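# Put a blue sponge flat on the shelf's top tier

## Task

Place one blue sponge so it lies flat on the upper tier of the shelf. The shelf must not be moved, any other sponges already on it must stay flat and separate from each other, and at the end neither gripper may be in contact with any sponge.

## Robot and tools

Robot: two arms, left_arm and right_arm, each ending in a two-finger gripper. The fingers extend along the gripper's +z axis and close along its y axis. The reported hand point (end_effector_position) sits between the finger pads, roughly 1 cm short of the fingertips.

Frames: the scene frame has its origin at table height, halfway between the nominal arm bases, +z up, +x pointing out over the table, and left_arm on the +y side (these are not image left/right). Calibrated bases: left_arm at (+0.028, +0.365, +0.044) m, right_arm at (+0.028, -0.352, +0.027) m, both nearly unrotated. Every hand position, orientation (quat_wxyz), velocity, target and wrist camera pose is given in that arm's own base frame. Head cameras and the table use the scene frame. Printed hand poses may be off by a few centimetres, more at long reach.

execute_actions(actions, cameras): actions is a list of actions; each action is a table of at most 15 rows, each row lasting one control step of 1/30 s; a short table repeats its final row until 15 steps are filled. Every row holds 14 numbers in [-1, 1]: left_arm dx, dy, dz, rx, ry, rz, opening, then right_arm in the same order, always both arms. dx..rz are an offset from that arm's Hand target as it stood when the action began (not from the previous row), along that arm's base axes; rotation is a rotation vector about the Hand target's position. Scale: 1.0 equals 0.6 m or 180 degrees. Repeating an offset in a new action moves further again. opening is absolute: +1 fully open (0.094 m), -1 closed. An empty actions list just reports state and images. cameras selects images: omitted, null or ["all"] gives all, [] none; an unknown name invalidates the call.

move(target, speed, blend, opening_speed, blocking, cameras): drives each gripper in a straight line toward a goal. target is one 14-number row (same layout and scale as above) or a list of up to 15 such rows; every row is an offset from the Hand targets at the move's start, not from the previous row. speed is m/s per arm path, 0.002 to 0.5, default 0.25 (rotation capped at twice that in rad/s), one value or one per target. blend (m) rounds corners of a list; 0 stops at each. opening_speed is the rate of the opening command per second on the -1..+1 scale, at least 0.2. blocking=false returns after about 0.5 s while the move continues. Moves do not avoid obstacles or the other arm; the gripper lags and strays more when fast or with a nearly straight arm. Avoid paths passing near an arm's own base; go around. Total path time caps at 10 s. The result adds a "move:" line: done, off_target, moving, held or fault, plus limits (paced = pose clipped, held = steps withheld). Done only means within 10 mm and 2 degrees; it says nothing about contact.

wait(seconds 0 to 10, cameras): lets time pass holding last commands; a running move continues. stop(cameras): brakes a running move (needs braking room). zoom_image(camera, region [x0,y0,x1,y1], max 504x504 px) enlarges part of the latest image of cam_head_left, cam_head_right, cam_left_wrist or cam_right_wrist (all 896x504). read_manual(section="licences") returns URDF licence text only. finished_scene(scene) ends the current scene, given its number; it is irreversible, so call it only once the sponge is settled and the grippers are clear.

Controller behaviour: each step the commanded pose is clipped to within 100 mm and 20 degrees of the measured pose. Hand target in a result is your last commanded pose after clipping, and the next offsets start from it. Grippers often stop a centimetre or so short from friction and weight; a new command (even all zeros) requests it again, or send the missing distance. To stop an arm pushing on something, command its target back past the gripper. Sending six zeros for an arm re-commands its Hand target. A 0 in the opening slot is a real command, so resend the current opening to leave a gripper unchanged (see Tool commands).

Gripping: grip_measured uses the opening scale; it reads slightly wide when empty and narrower than a squeezed part, and tracks the command without revealing contact. Sponges are soft: close slowly with low opening_speed and not far below the touch reading. Release by commanding an opening well above grip_measured. Pads push about 50 to 64 N each.

Readings: Joint velocities "within noise" means still. Joint torques include gravity, have offsets, and joints 1 to 3 wrap at ±28 N m. Step readings appear only for execute_actions. MOTOR HOT appears at 75 °C; 90 °C folds that arm away for the rest of the scene; avoid long holds, stretched poses and pushing at unreachable goals.

Avoid: dropping the sponge or releasing it while moving, fast contacts, pressing far past a contact, arms colliding with each other, knocking the shelf or other sponges, anything leaving the table. Occasional brief tugs on held items can occur; grip firmly enough.

Each tool is called after "Request:" as name([rows], argument=value, ...), one row to a line, values as JSON.

## Session

Request:
execute_actions(actions=[])

Scene clock: 0.00 s.
left_arm: end_effector_position=(+0.4037, +0.0232, +0.1015) grip_measured=+1.000 end_effector_quat_wxyz=(+0.592, -0.061, +0.803, -0.007) | right_arm: end_effector_position=(+0.4034, -0.0341, +0.1189) grip_measured=+1.000 end_effector_quat_wxyz=(+0.612, +0.054, +0.785, -0.084)
Joint positions: left_arm=[0.048 1.581 0.38 0.898 -0.015 -0.093 0.094] | right_arm=[0 1.563 0.378 0.94 0.199 -0.019 0.094]
Joint velocities: within noise
Joint torques (N m): no reading
Motor temperatures (°C): left_arm=[26 27 28 25 24 27 28] | right_arm=[27 29 26 27 27 28 28]
Heat: left arm: 28 °C; right arm: 29 °C.
Hand target: left_arm +0.4088, +0.0243, +0.1166; +0.610, -0.060, +0.791, -0.004 | right_arm +0.4078, -0.0355, +0.1345; +0.629, +0.060, +0.770, -0.083
Tool commands: left_gripper/opening=+1.0 right_gripper/opening=+1.0

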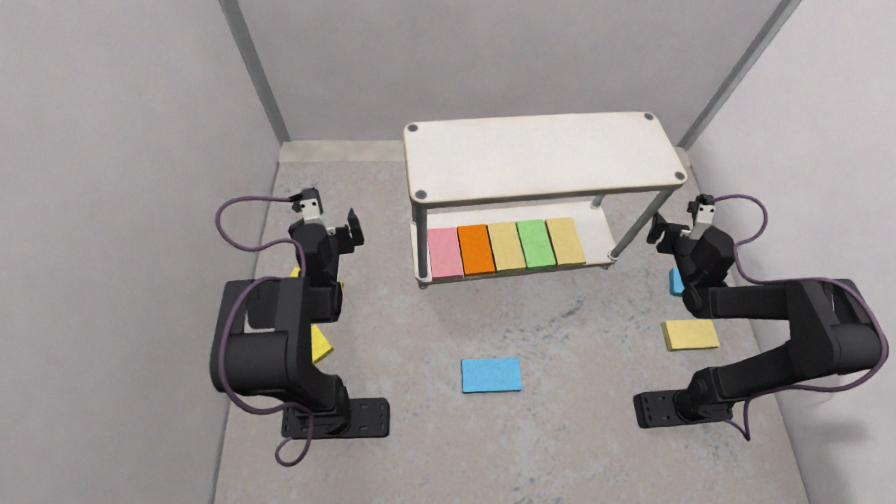

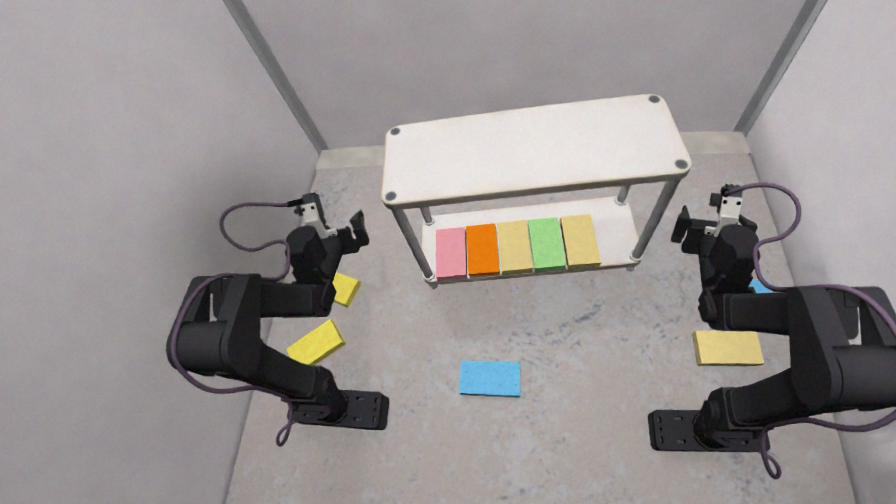

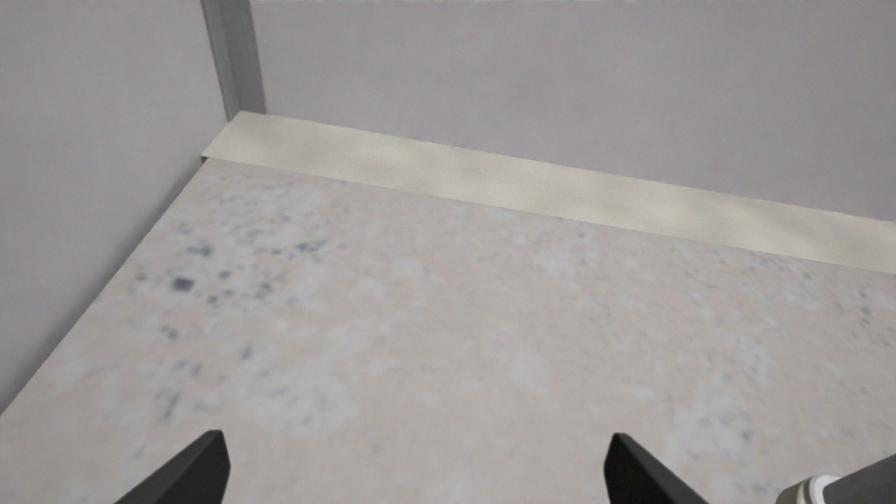

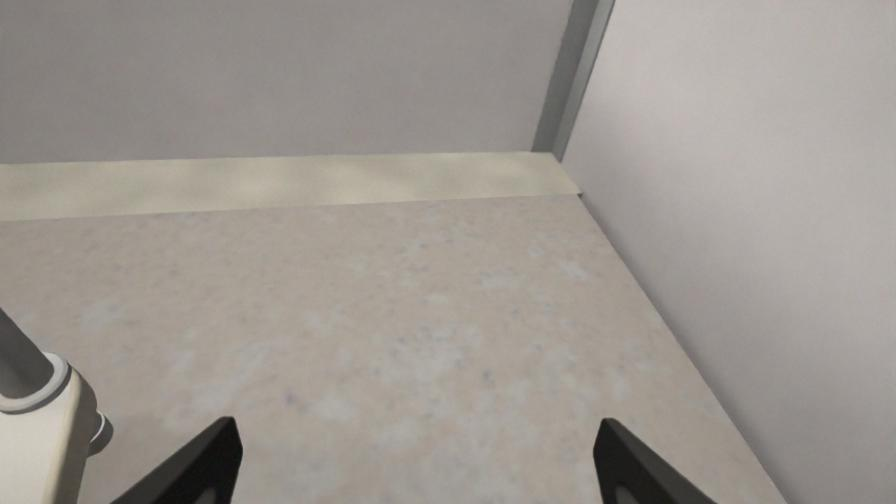

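Request:
move(target=[-0.532,-0.507,0.075,0.126,0.134,-0.441,1,0,0,0,0,0,0,1], cameras=["cam_head_left","cam_head_right","cam_left_wrist"])

Scene clock: 5.27 s.
left_arm: end_effector_position=(+0.0891, -0.2763, +0.1428) grip_measured=+1.000 end_effector_quat_wxyz=(+0.297, +0.569, +0.734, -0.224) | right_arm: end_effector_position=(+0.4034, -0.0341, +0.1189) grip_measured=+1.000 end_effector_quat_wxyz=(+0.612, +0.054, +0.785, -0.084)
Joint positions: left_arm=[-1.231 0.954 0.67 -0.527 0.051 0.067 0.094] | right_arm=[0 1.563 0.378 0.94 0.199 -0.019 0.094]
Joint velocities: within noise
Joint torques (N m): left_arm=[-0.39 -0.92 10.09 1.09 0.02 -0.09] | right_arm=[-0.09 -5.96 5.05 2.25 -0.01 0]
Motor temperatures (°C): left_arm=[26 27 29 26 24 27 28] | right_arm=[27 30 27 29 27 28 28]
Heat: left arm: 29 °C; right arm: 30 °C.
Hand target: left_arm +0.0896, -0.2799, +0.1616; +0.303, +0.563, +0.733, -0.233 | right_arm +0.4078, -0.0355, +0.1345; +0.629, +0.060, +0.770, -0.083
Off the commanded pose: left_arm 0.019 m, 1 deg | right_arm 0.016 m, 3 deg.
move: off_target (left_arm, right_arm)
Images, in order (width x height): cam_head_left 896x504, cam_head_right 896x504, cam_left_wrist 896x504.

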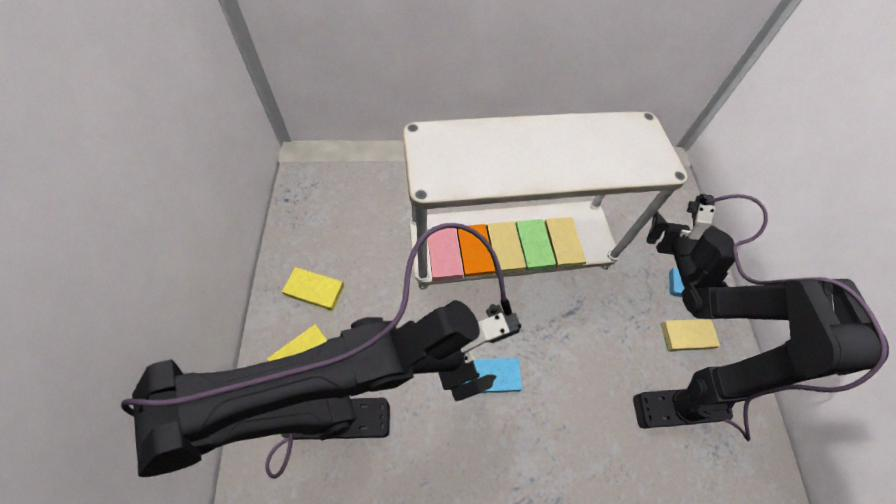

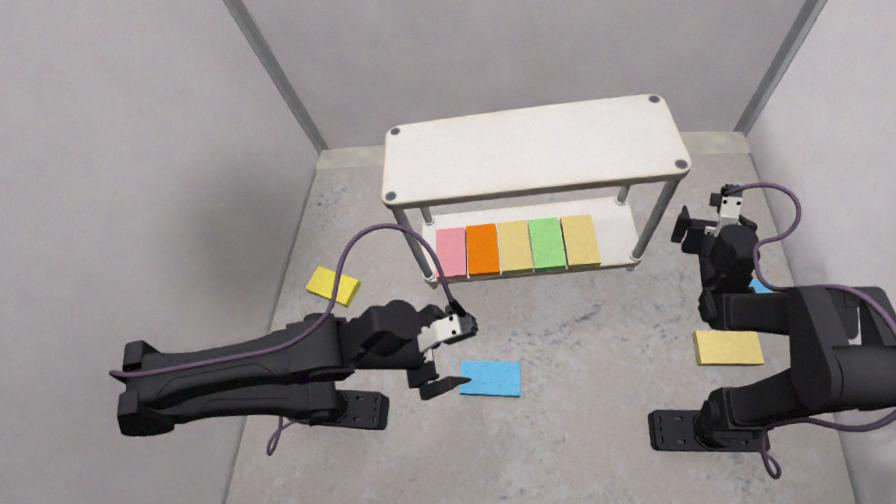

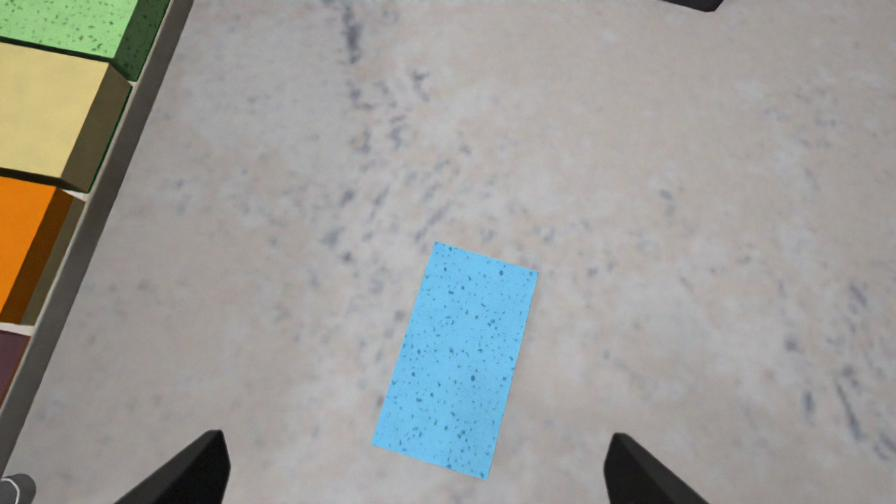

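Request:
move(target=[-0.011,-0.058,-0.17,0,0,-0.081,1,0,0,0,0,0,0,1], cameras=["cam_head_left","cam_left_wrist"])

Scene clock: 8.50 s.
left_arm: end_effector_position=(+0.0813, -0.3104, +0.0565) grip_measured=+1.000 end_effector_quat_wxyz=(+0.256, +0.652, +0.666, -0.255) | right_arm: end_effector_position=(+0.4034, -0.0341, +0.1189) grip_measured=+1.000 end_effector_quat_wxyz=(+0.612, +0.054, +0.785, -0.084)
Joint positions: left_arm=[-1.179 1.282 0.501 -0.087 0.252 0.279 0.094] | right_arm=[0 1.563 0.378 0.94 0.199 -0.019 0.094]
Joint velocities: within noise
Joint torques (N m): left_arm=[0.59 -2.29 3.79 1.83 0.32 0.06] | right_arm=[-0.09 -5.96 5.05 2.25 -0.01 0]
Motor temperatures (°C): left_arm=[26 27 29 26 24 27 28] | right_arm=[27 31 27 30 27 28 28]
Heat: left arm: 29 °C; right arm: 31 °C.
Hand target: left_arm +0.0830, -0.3147, +0.0596; +0.271, +0.651, +0.656, -0.269 | right_arm +0.4078, -0.0355, +0.1345; +0.629, +0.060, +0.770, -0.083
Off the commanded pose: left_arm 0.006 m, 3 deg | right_arm 0.016 m, 3 deg.
move: off_target (left_arm, right_arm)
Images, in order (width x height): cam_head_left 896x504, cam_left_wrist 896x504.

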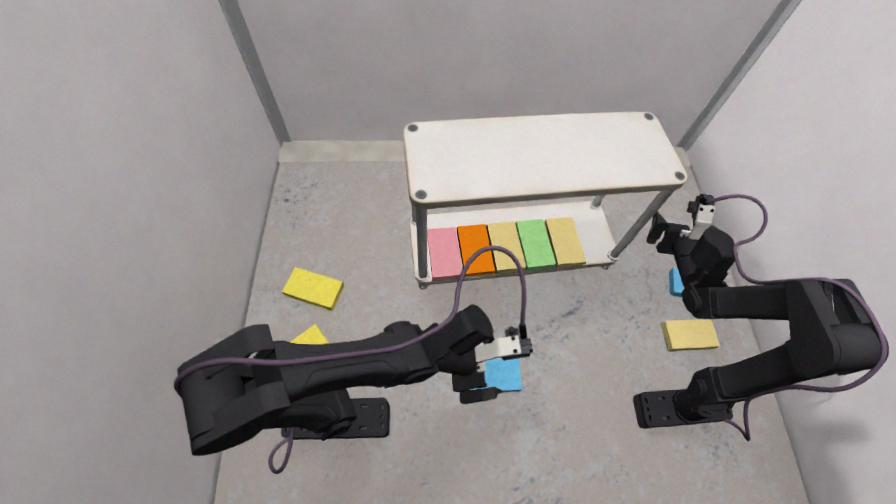

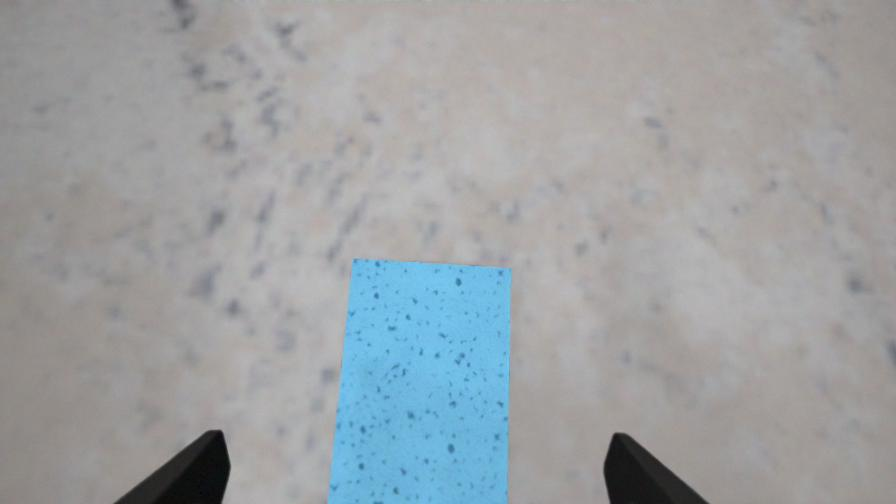

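Request:
move(target=[0.002,0,-0.132,0,0,0,1,0,0,0,0,0,0,1], speed=0.12, cameras=["cam_head_right","cam_left_wrist"])

Scene clock: 10.60 s.
left_arm: end_effector_position=(+0.0822, -0.3101, -0.0249) grip_measured=+1.000 end_effector_quat_wxyz=(+0.258, +0.659, +0.661, -0.252) | right_arm: end_effector_position=(+0.4034, -0.0341, +0.1189) grip_measured=+1.000 end_effector_quat_wxyz=(+0.612, +0.054, +0.785, -0.084)
Joint positions: left_arm=[-1.174 1.647 0.338 0.438 0.255 0.3 0.094] | right_arm=[0 1.563 0.378 0.94 0.199 -0.019 0.094]
Joint velocities: within noise
Joint torques (N m): left_arm=[0.54 -3.18 2.4 1.83 0.33 -0.04] | right_arm=[-0.09 -5.97 5.04 2.25 -0.01 0.01]
Motor temperatures (°C): left_arm=[26 27 29 27 24 27 28] | right_arm=[27 31 27 31 27 28 28]
Heat: left arm: 29 °C; right arm: 31 °C.
Hand target: left_arm +0.0842, -0.3147, -0.0196; +0.271, +0.651, +0.656, -0.269 | right_arm +0.4078, -0.0355, +0.1345; +0.629, +0.060, +0.770, -0.083
Off the commanded pose: left_arm 0.007 m, 3 deg | right_arm 0.016 m, 3 deg.
move: off_target (left_arm, right_arm)
Images, in order (width x height): cam_head_right 896x504, cam_left_wrist 896x504.

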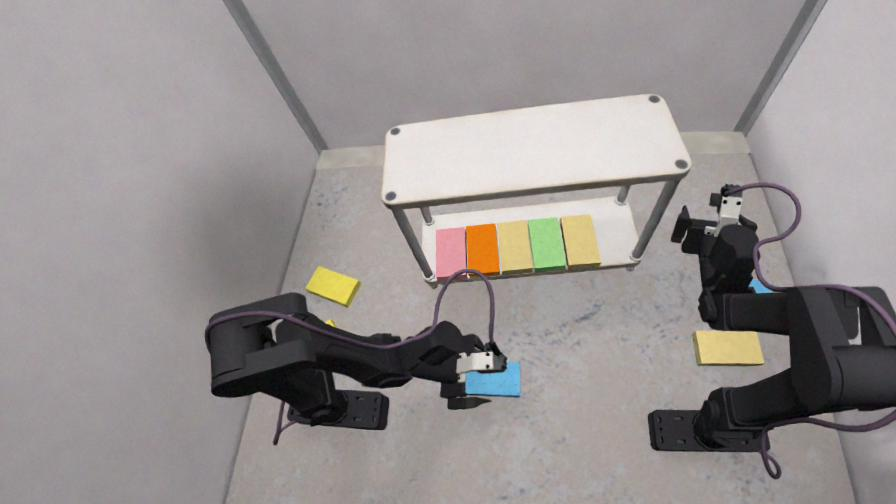

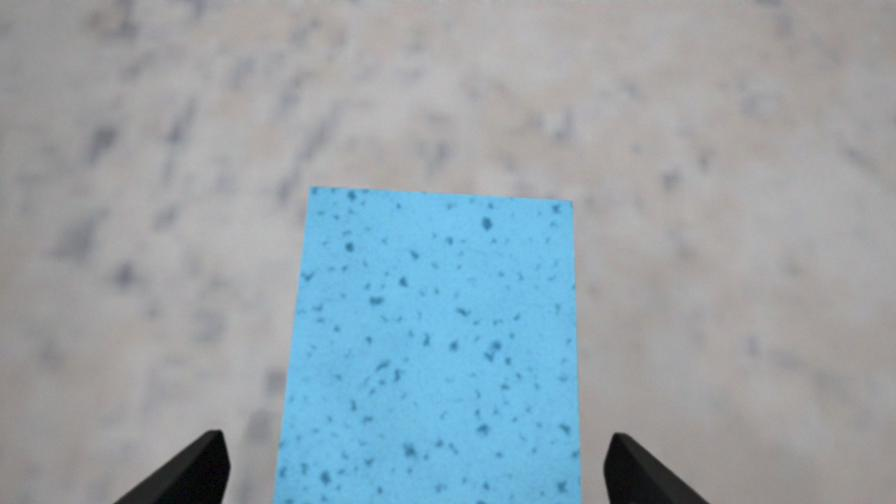

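Request:
move(target=[0,0,0,0,0,0,0.25,0,0,0,0,0,0,1], opening_speed=0.6, cameras=["cam_left_wrist"])

Request:
move(target=[0,0,0.1,0,0,0,0.25,0,0,0,0,0,0,1], speed=0.12)

Scene clock: 12.80 s.
left_arm: end_effector_position=(+0.0823, -0.3110, -0.0242) grip_measured=+0.342 end_effector_quat_wxyz=(+0.259, +0.658, +0.660, -0.254) | right_arm: end_effector_position=(+0.4034, -0.0341, +0.1189) grip_measured=+1.000 end_effector_quat_wxyz=(+0.612, +0.054, +0.785, -0.084)
Joint positions: left_arm=[-1.174 1.647 0.338 0.443 0.257 0.299 0.063] | right_arm=[0 1.563 0.378 0.94 0.199 -0.019 0.094]
Joint velocities: within noise
Joint torques (N m): left_arm=[0.55 -3.19 2.35 1.81 0.32 -0.03] | right_arm=[-0.1 -5.96 5.04 2.25 -0.01 0]
Motor temperatures (°C): left_arm=[26 27 29 27 24 27 28] | right_arm=[27 31 27 31 27 28 28]
Heat: left arm: 29 °C; right arm: 31 °C.
Hand target: left_arm +0.0842, -0.3147, -0.0196; +0.271, +0.651, +0.656, -0.269 | right_arm +0.4078, -0.0355, +0.1345; +0.629, +0.060, +0.770, -0.083
Off the commanded pose: left_arm 0.006 m, 2 deg | right_arm 0.016 m, 3 deg.
move: off_target (right_arm)
Images, in order (width x height): cam_left_wrist 896x504.

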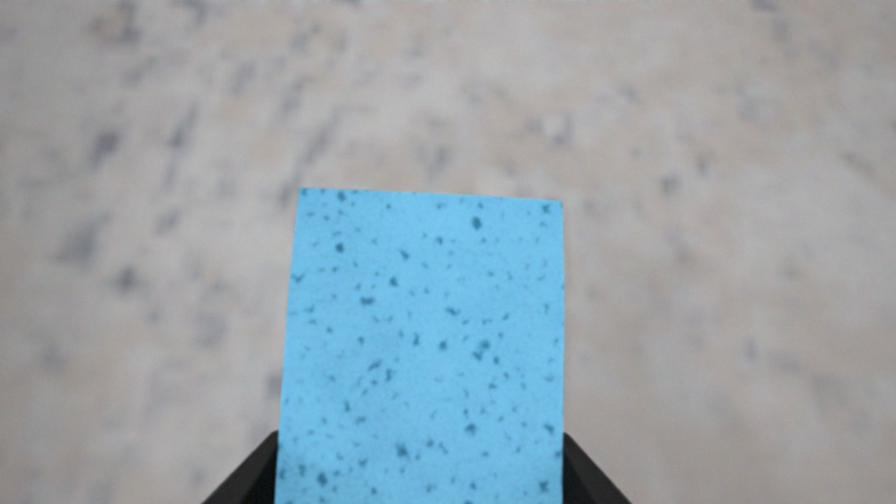

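Scene clock: 14.37 s.
left_arm: end_effector_position=(+0.0793, -0.3039, +0.0222) grip_measured=+0.341 end_effector_quat_wxyz=(+0.261, +0.658, +0.659, -0.255) | right_arm: end_effector_position=(+0.4034, -0.0341, +0.1189) grip_measured=+1.000 end_effector_quat_wxyz=(+0.612, +0.054, +0.785, -0.084)
Joint positions: left_arm=[-1.174 1.371 0.386 0.123 0.257 0.299 0.063] | right_arm=[0 1.563 0.378 0.94 0.199 -0.019 0.094]
Joint velocities: within noise
Joint torques (N m): left_arm=[0.59 -3.9 8.03 1.02 0.3 -0.02] | right_arm=[-0.09 -5.96 5.05 2.25 -0.01 0]
Motor temperatures (°C): left_arm=[26 27 29 27 24 27 28] | right_arm=[27 31 27 32 27 28 28]
Heat: left arm: 29 °C; right arm: 32 °C.
Hand target: left_arm +0.0842, -0.3147, +0.0404; +0.271, +0.651, +0.656, -0.269 | right_arm +0.4078, -0.0355, +0.1345; +0.629, +0.060, +0.770, -0.083
Off the commanded pose: left_arm 0.022 m, 2 deg | right_arm 0.016 m, 3 deg.
move: off_target (left_arm, right_arm)

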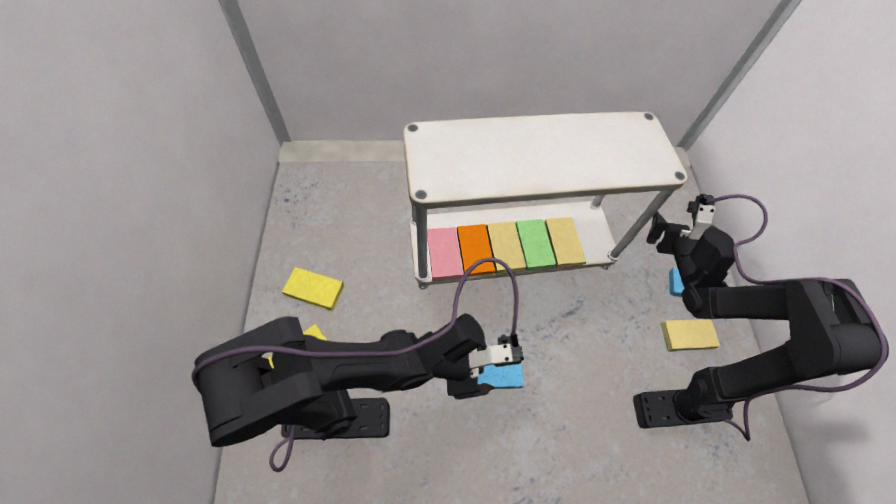

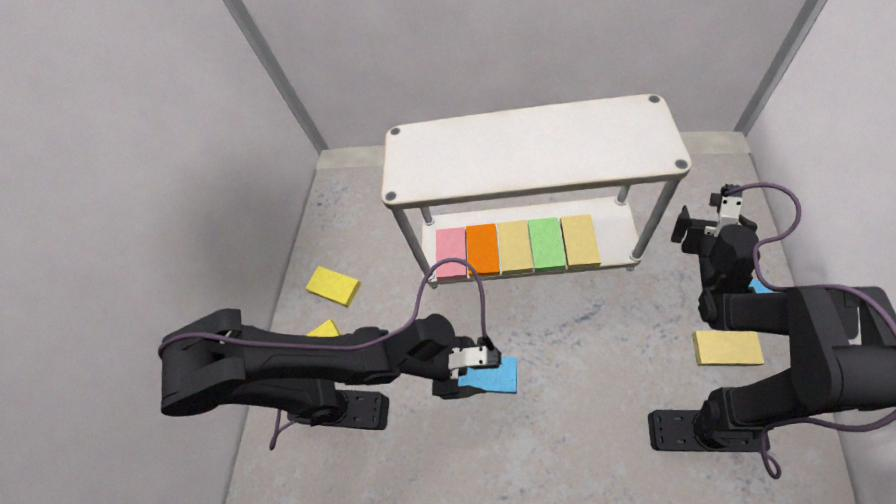

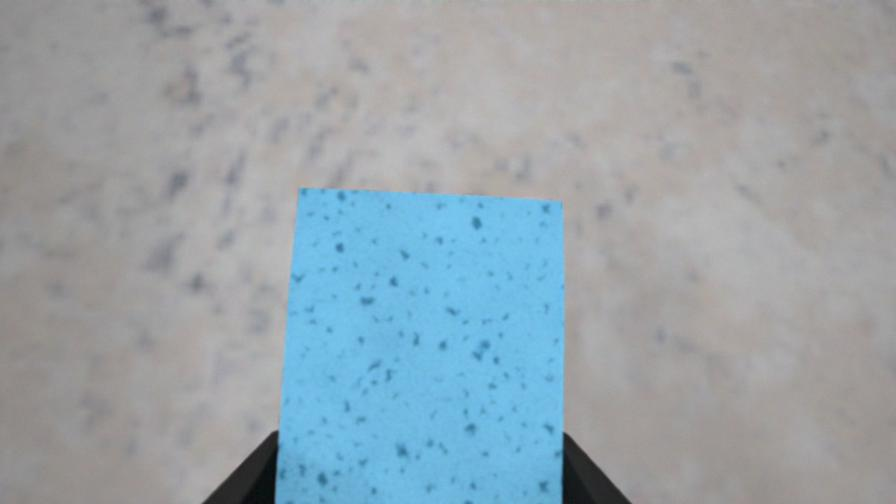

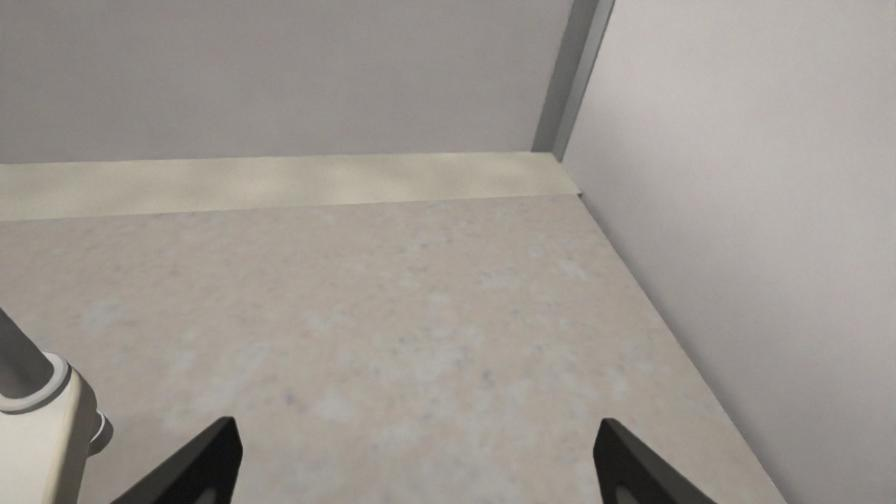

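Request:
move(target=[0.19,0.12,0.53,0,0,0.222,0.25,0,0,0,0,0,0,1], speed=0.2, cameras=["cam_head_left","cam_head_right","cam_left_wrist"])

Scene clock: 17.57 s.
left_arm: end_effector_position=(+0.1965, -0.2515, +0.3453) grip_measured=+0.340 end_effector_quat_wxyz=(+0.337, +0.401, +0.836, -0.163) | right_arm: end_effector_position=(+0.4034, -0.0341, +0.1189) grip_measured=+1.000 end_effector_quat_wxyz=(+0.612, +0.054, +0.785, -0.084)
Joint positions: left_arm=[-0.918 1.285 1.693 -1.211 -0.013 -0.017 0.063] | right_arm=[0 1.563 0.378 0.94 0.199 -0.019 0.094]
Joint velocities: within noise
Joint torques (N m): left_arm=[0.53 -2.15 8.24 1.09 -0.1 -0.08] | right_arm=[-0.1 -5.96 5.05 2.25 -0.01 0]
Motor temperatures (°C): left_arm=[26 27 30 27 24 27 28] | right_arm=[27 31 27 32 27 28 28]
Heat: left arm: 30 °C; right arm: 32 °C.
Hand target: left_arm +0.1982, -0.2427, +0.3584; +0.347, +0.388, +0.839, -0.161 | right_arm +0.4078, -0.0355, +0.1345; +0.629, +0.060, +0.770, -0.083
Off the commanded pose: left_arm 0.016 m, 2 deg | right_arm 0.016 m, 3 deg.
move: off_target (left_arm, right_arm)
Images, in order (width x height): cam_head_left 896x504, cam_head_right 896x504, cam_left_wrist 896x504.

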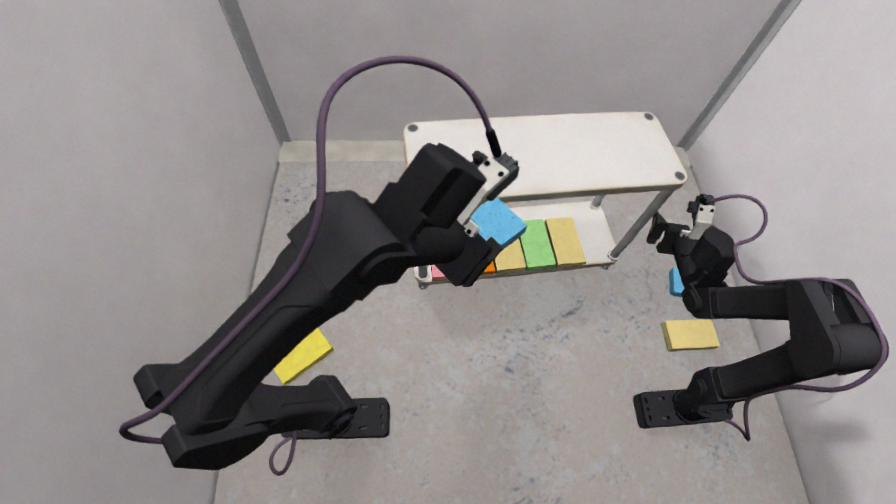

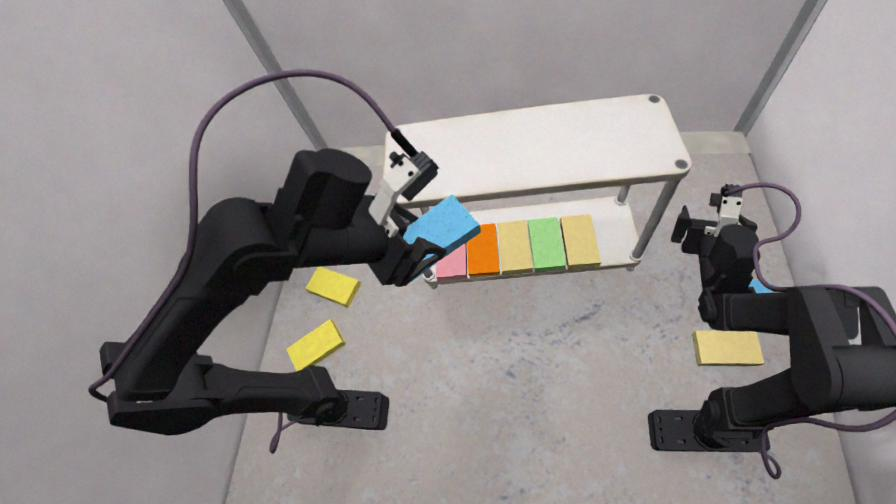

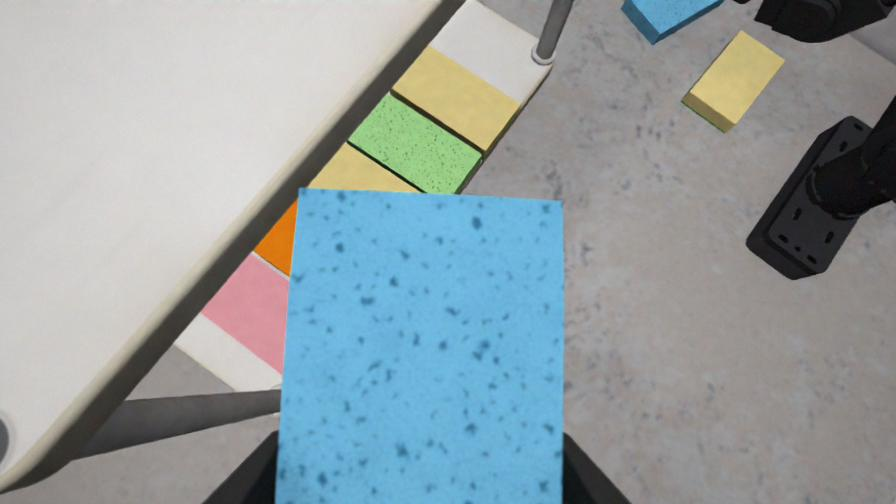

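Request:
move(target=[0.37,0.0,0.025,0,0,0.14,0.25,0,0,0,0,0,0,1], speed=0.15, cameras=["cam_head_left","cam_head_right","cam_left_wrist"])

Scene clock: 21.53 s.
left_arm: end_effector_position=(+0.4233, -0.2471, +0.3687) grip_measured=+0.340 end_effector_quat_wxyz=(+0.377, +0.201, +0.900, -0.090) | right_arm: end_effector_position=(+0.4034, -0.0341, +0.1189) grip_measured=+1.000 end_effector_quat_wxyz=(+0.612, +0.054, +0.785, -0.084)
Joint positions: left_arm=[-0.557 2.124 2.796 -1.449 -0.075 -0.087 0.063] | right_arm=[0 1.563 0.378 0.94 0.199 -0.019 0.094]
Joint velocities: within noise
Joint torques (N m): left_arm=[0.38 -7.21 7.05 1.12 -0.17 -0.08] | right_arm=[-0.09 -5.96 5.04 2.25 -0.01 0.01]
Motor temperatures (°C): left_arm=[26 28 31 27 24 27 28] | right_arm=[27 32 27 33 27 28 28]
Heat: left arm: 31 °C; right arm: 33 °C.
Hand target: left_arm +0.4202, -0.2427, +0.3734; +0.373, +0.196, +0.903, -0.081 | right_arm +0.4078, -0.0355, +0.1345; +0.629, +0.060, +0.770, -0.083
Off the commanded pose: left_arm 0.007 m, 1 deg | right_arm 0.016 m, 3 deg.
move: off_target (right_arm)
Images, in order (width x height): cam_head_left 896x504, cam_head_right 896x504, cam_left_wrist 896x504.

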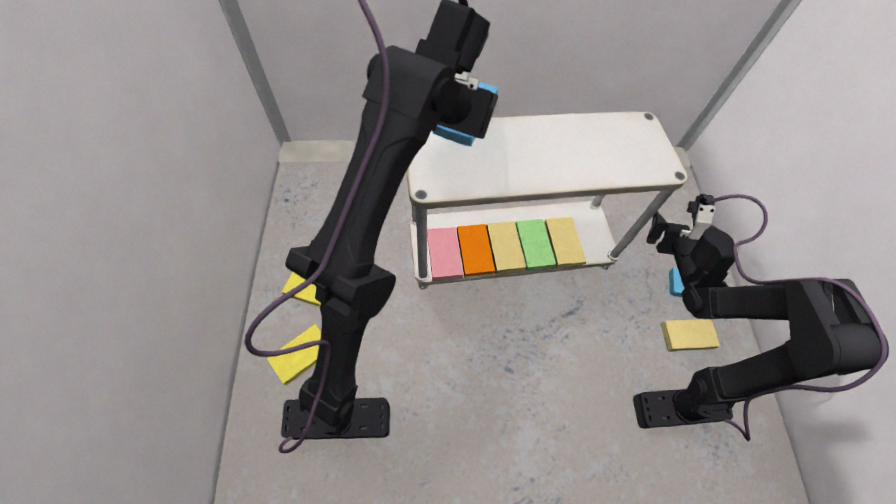

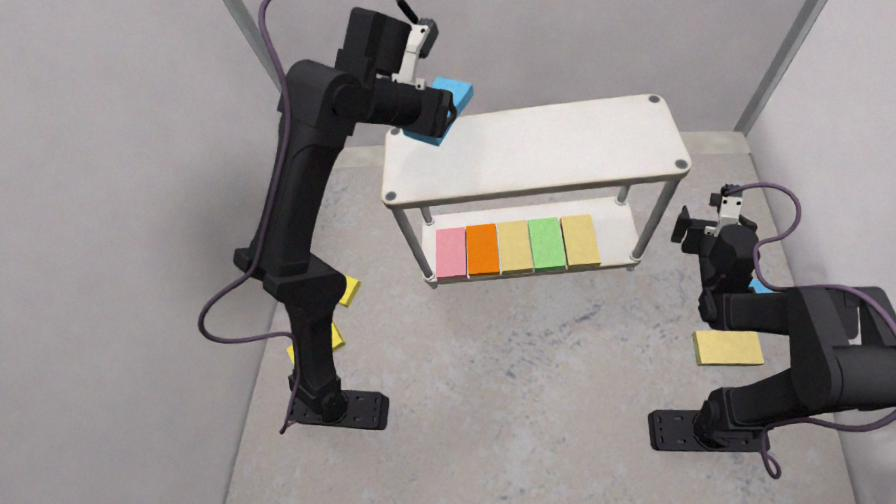

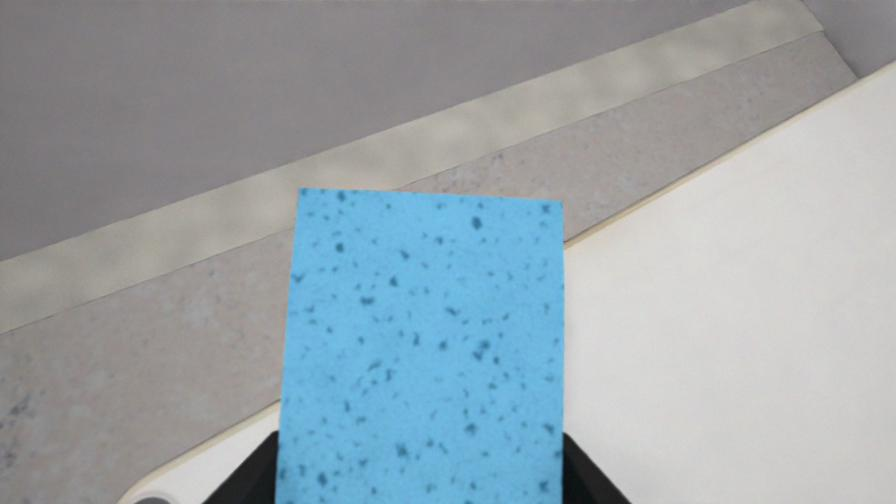

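Request:
move(target=[-0.037,-0.105,-0.03,0,0,-0.217,0.25,0,0,0,0,0,0,1], speed=0.15, cameras=["cam_head_left","cam_head_right","cam_left_wrist"])

Scene clock: 25.40 s.
left_arm: end_effector_position=(+0.3996, -0.3088, +0.3465) grip_measured=+0.340 end_effector_quat_wxyz=(+0.343, +0.475, +0.787, -0.196) | right_arm: end_effector_position=(+0.4034, -0.0341, +0.1189) grip_measured=+1.000 end_effector_quat_wxyz=(+0.612, +0.054, +0.785, -0.084)
Joint positions: left_arm=[-0.53 2.207 2.822 -1.449 0.376 0.409 0.063] | right_arm=[0 1.563 0.378 0.94 0.199 -0.019 0.094]
Joint velocities: within noise
Joint torques (N m): left_arm=[0.55 -7.87 7.35 1.12 0.41 0.05] | right_arm=[-0.09 -5.96 5.05 2.25 -0.01 0]
Motor temperatures (°C): left_arm=[26 28 31 27 24 27 28] | right_arm=[27 32 27 34 27 28 28]
Heat: left arm: 31 °C; right arm: 34 °C.
Hand target: left_arm +0.3980, -0.3057, +0.3554; +0.325, +0.486, +0.786, -0.201 | right_arm +0.4078, -0.0355, +0.1345; +0.629, +0.060, +0.770, -0.083
Off the commanded pose: left_arm 0.010 m, 3 deg | right_arm 0.016 m, 3 deg.
elbow stopped short (left arm): the move would have taken joint 3 (elbow) straighter than the controller allows.
move: off_target (left_arm, right_arm)
Images, in order (width x height): cam_head_left 896x504, cam_head_right 896x504, cam_left_wrist 896x504.

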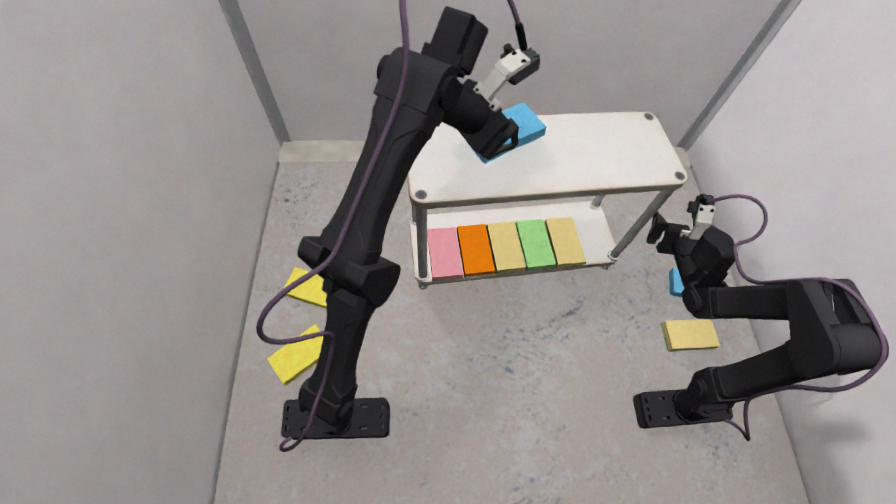

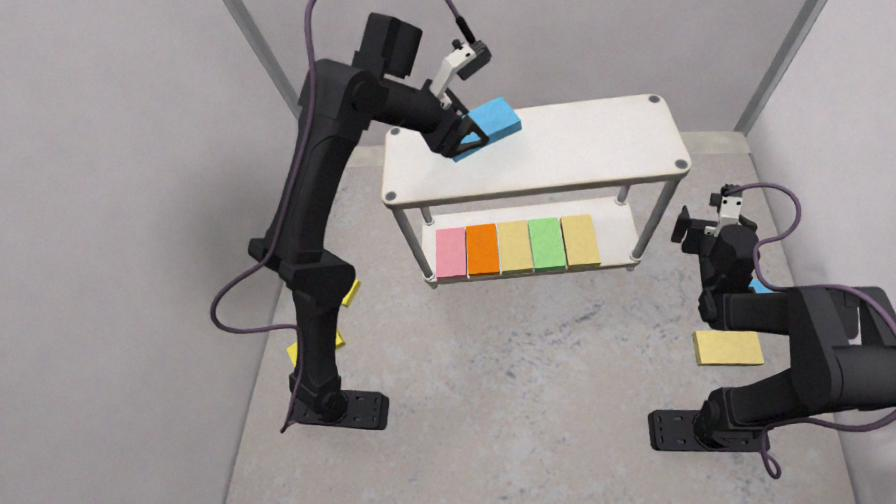

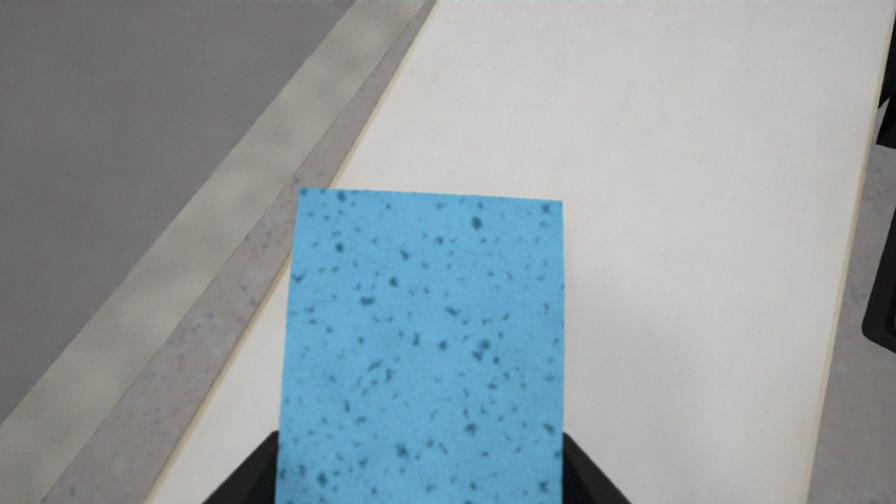

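Request:
move(target=[-0.03,0,-0.033,0,0,0,0.25,0,0,0,0,0,0,1], speed=0.08, cameras=["cam_head_left","cam_head_right","cam_left_wrist"])

Scene clock: 28.90 s.
left_arm: end_effector_position=(+0.3886, -0.3027, +0.3316) grip_measured=+0.340 end_effector_quat_wxyz=(+0.324, +0.484, +0.789, -0.194) | right_arm: end_effector_position=(+0.4034, -0.0341, +0.1189) grip_measured=+1.000 end_effector_quat_wxyz=(+0.612, +0.054, +0.785, -0.084)
Joint positions: left_arm=[-0.528 2.06 2.513 -1.332 0.383 0.433 0.063] | right_arm=[0 1.563 0.378 0.94 0.199 -0.019 0.094]
Joint velocities: within noise
Joint torques (N m): left_arm=[-0.43 -9.68 2.63 1.33 0.2 -0.05] | right_arm=[-0.09 -5.96 5.05 2.25 -0.01 0]
Motor temperatures (°C): left_arm=[26 29 31 27 25 27 29] | right_arm=[27 32 28 34 27 28 28]
Heat: left arm: 31 °C; right arm: 34 °C.
Hand target: left_arm +0.3800, -0.3057, +0.3356; +0.325, +0.486, +0.786, -0.201 | right_arm +0.4078, -0.0355, +0.1345; +0.629, +0.060, +0.770, -0.083
Off the commanded pose: left_arm 0.010 m, 1 deg | right_arm 0.016 m, 3 deg.
move: off_target (right_arm)
Images, in order (width x height): cam_head_left 896x504, cam_head_right 896x504, cam_left_wrist 896x504.

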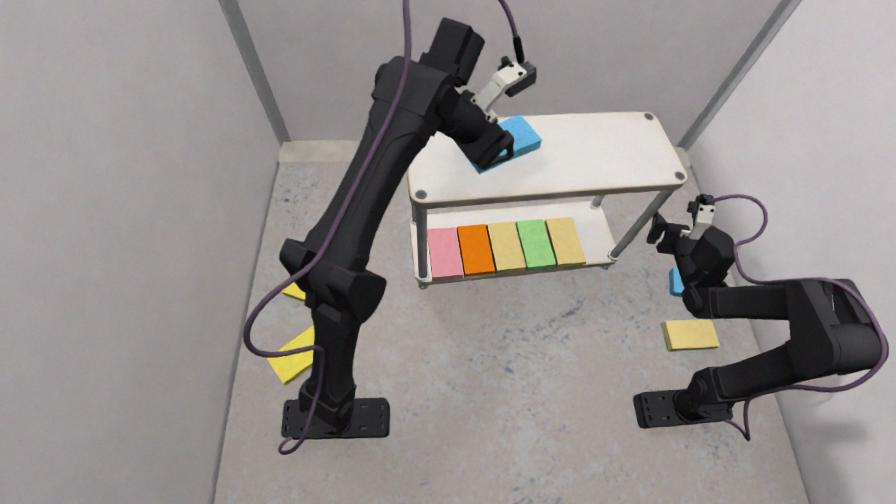

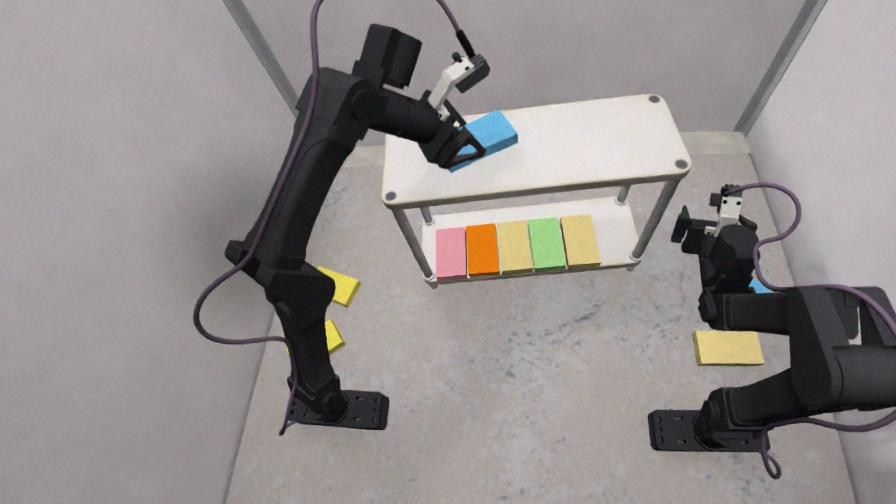

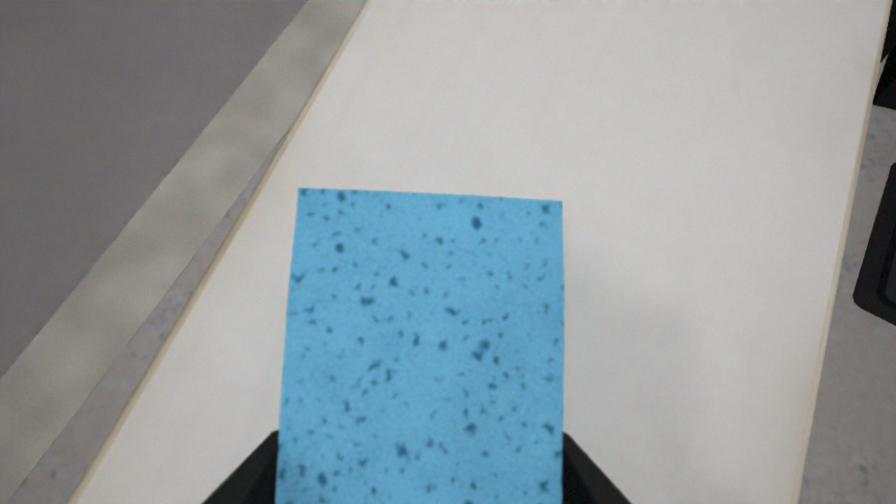

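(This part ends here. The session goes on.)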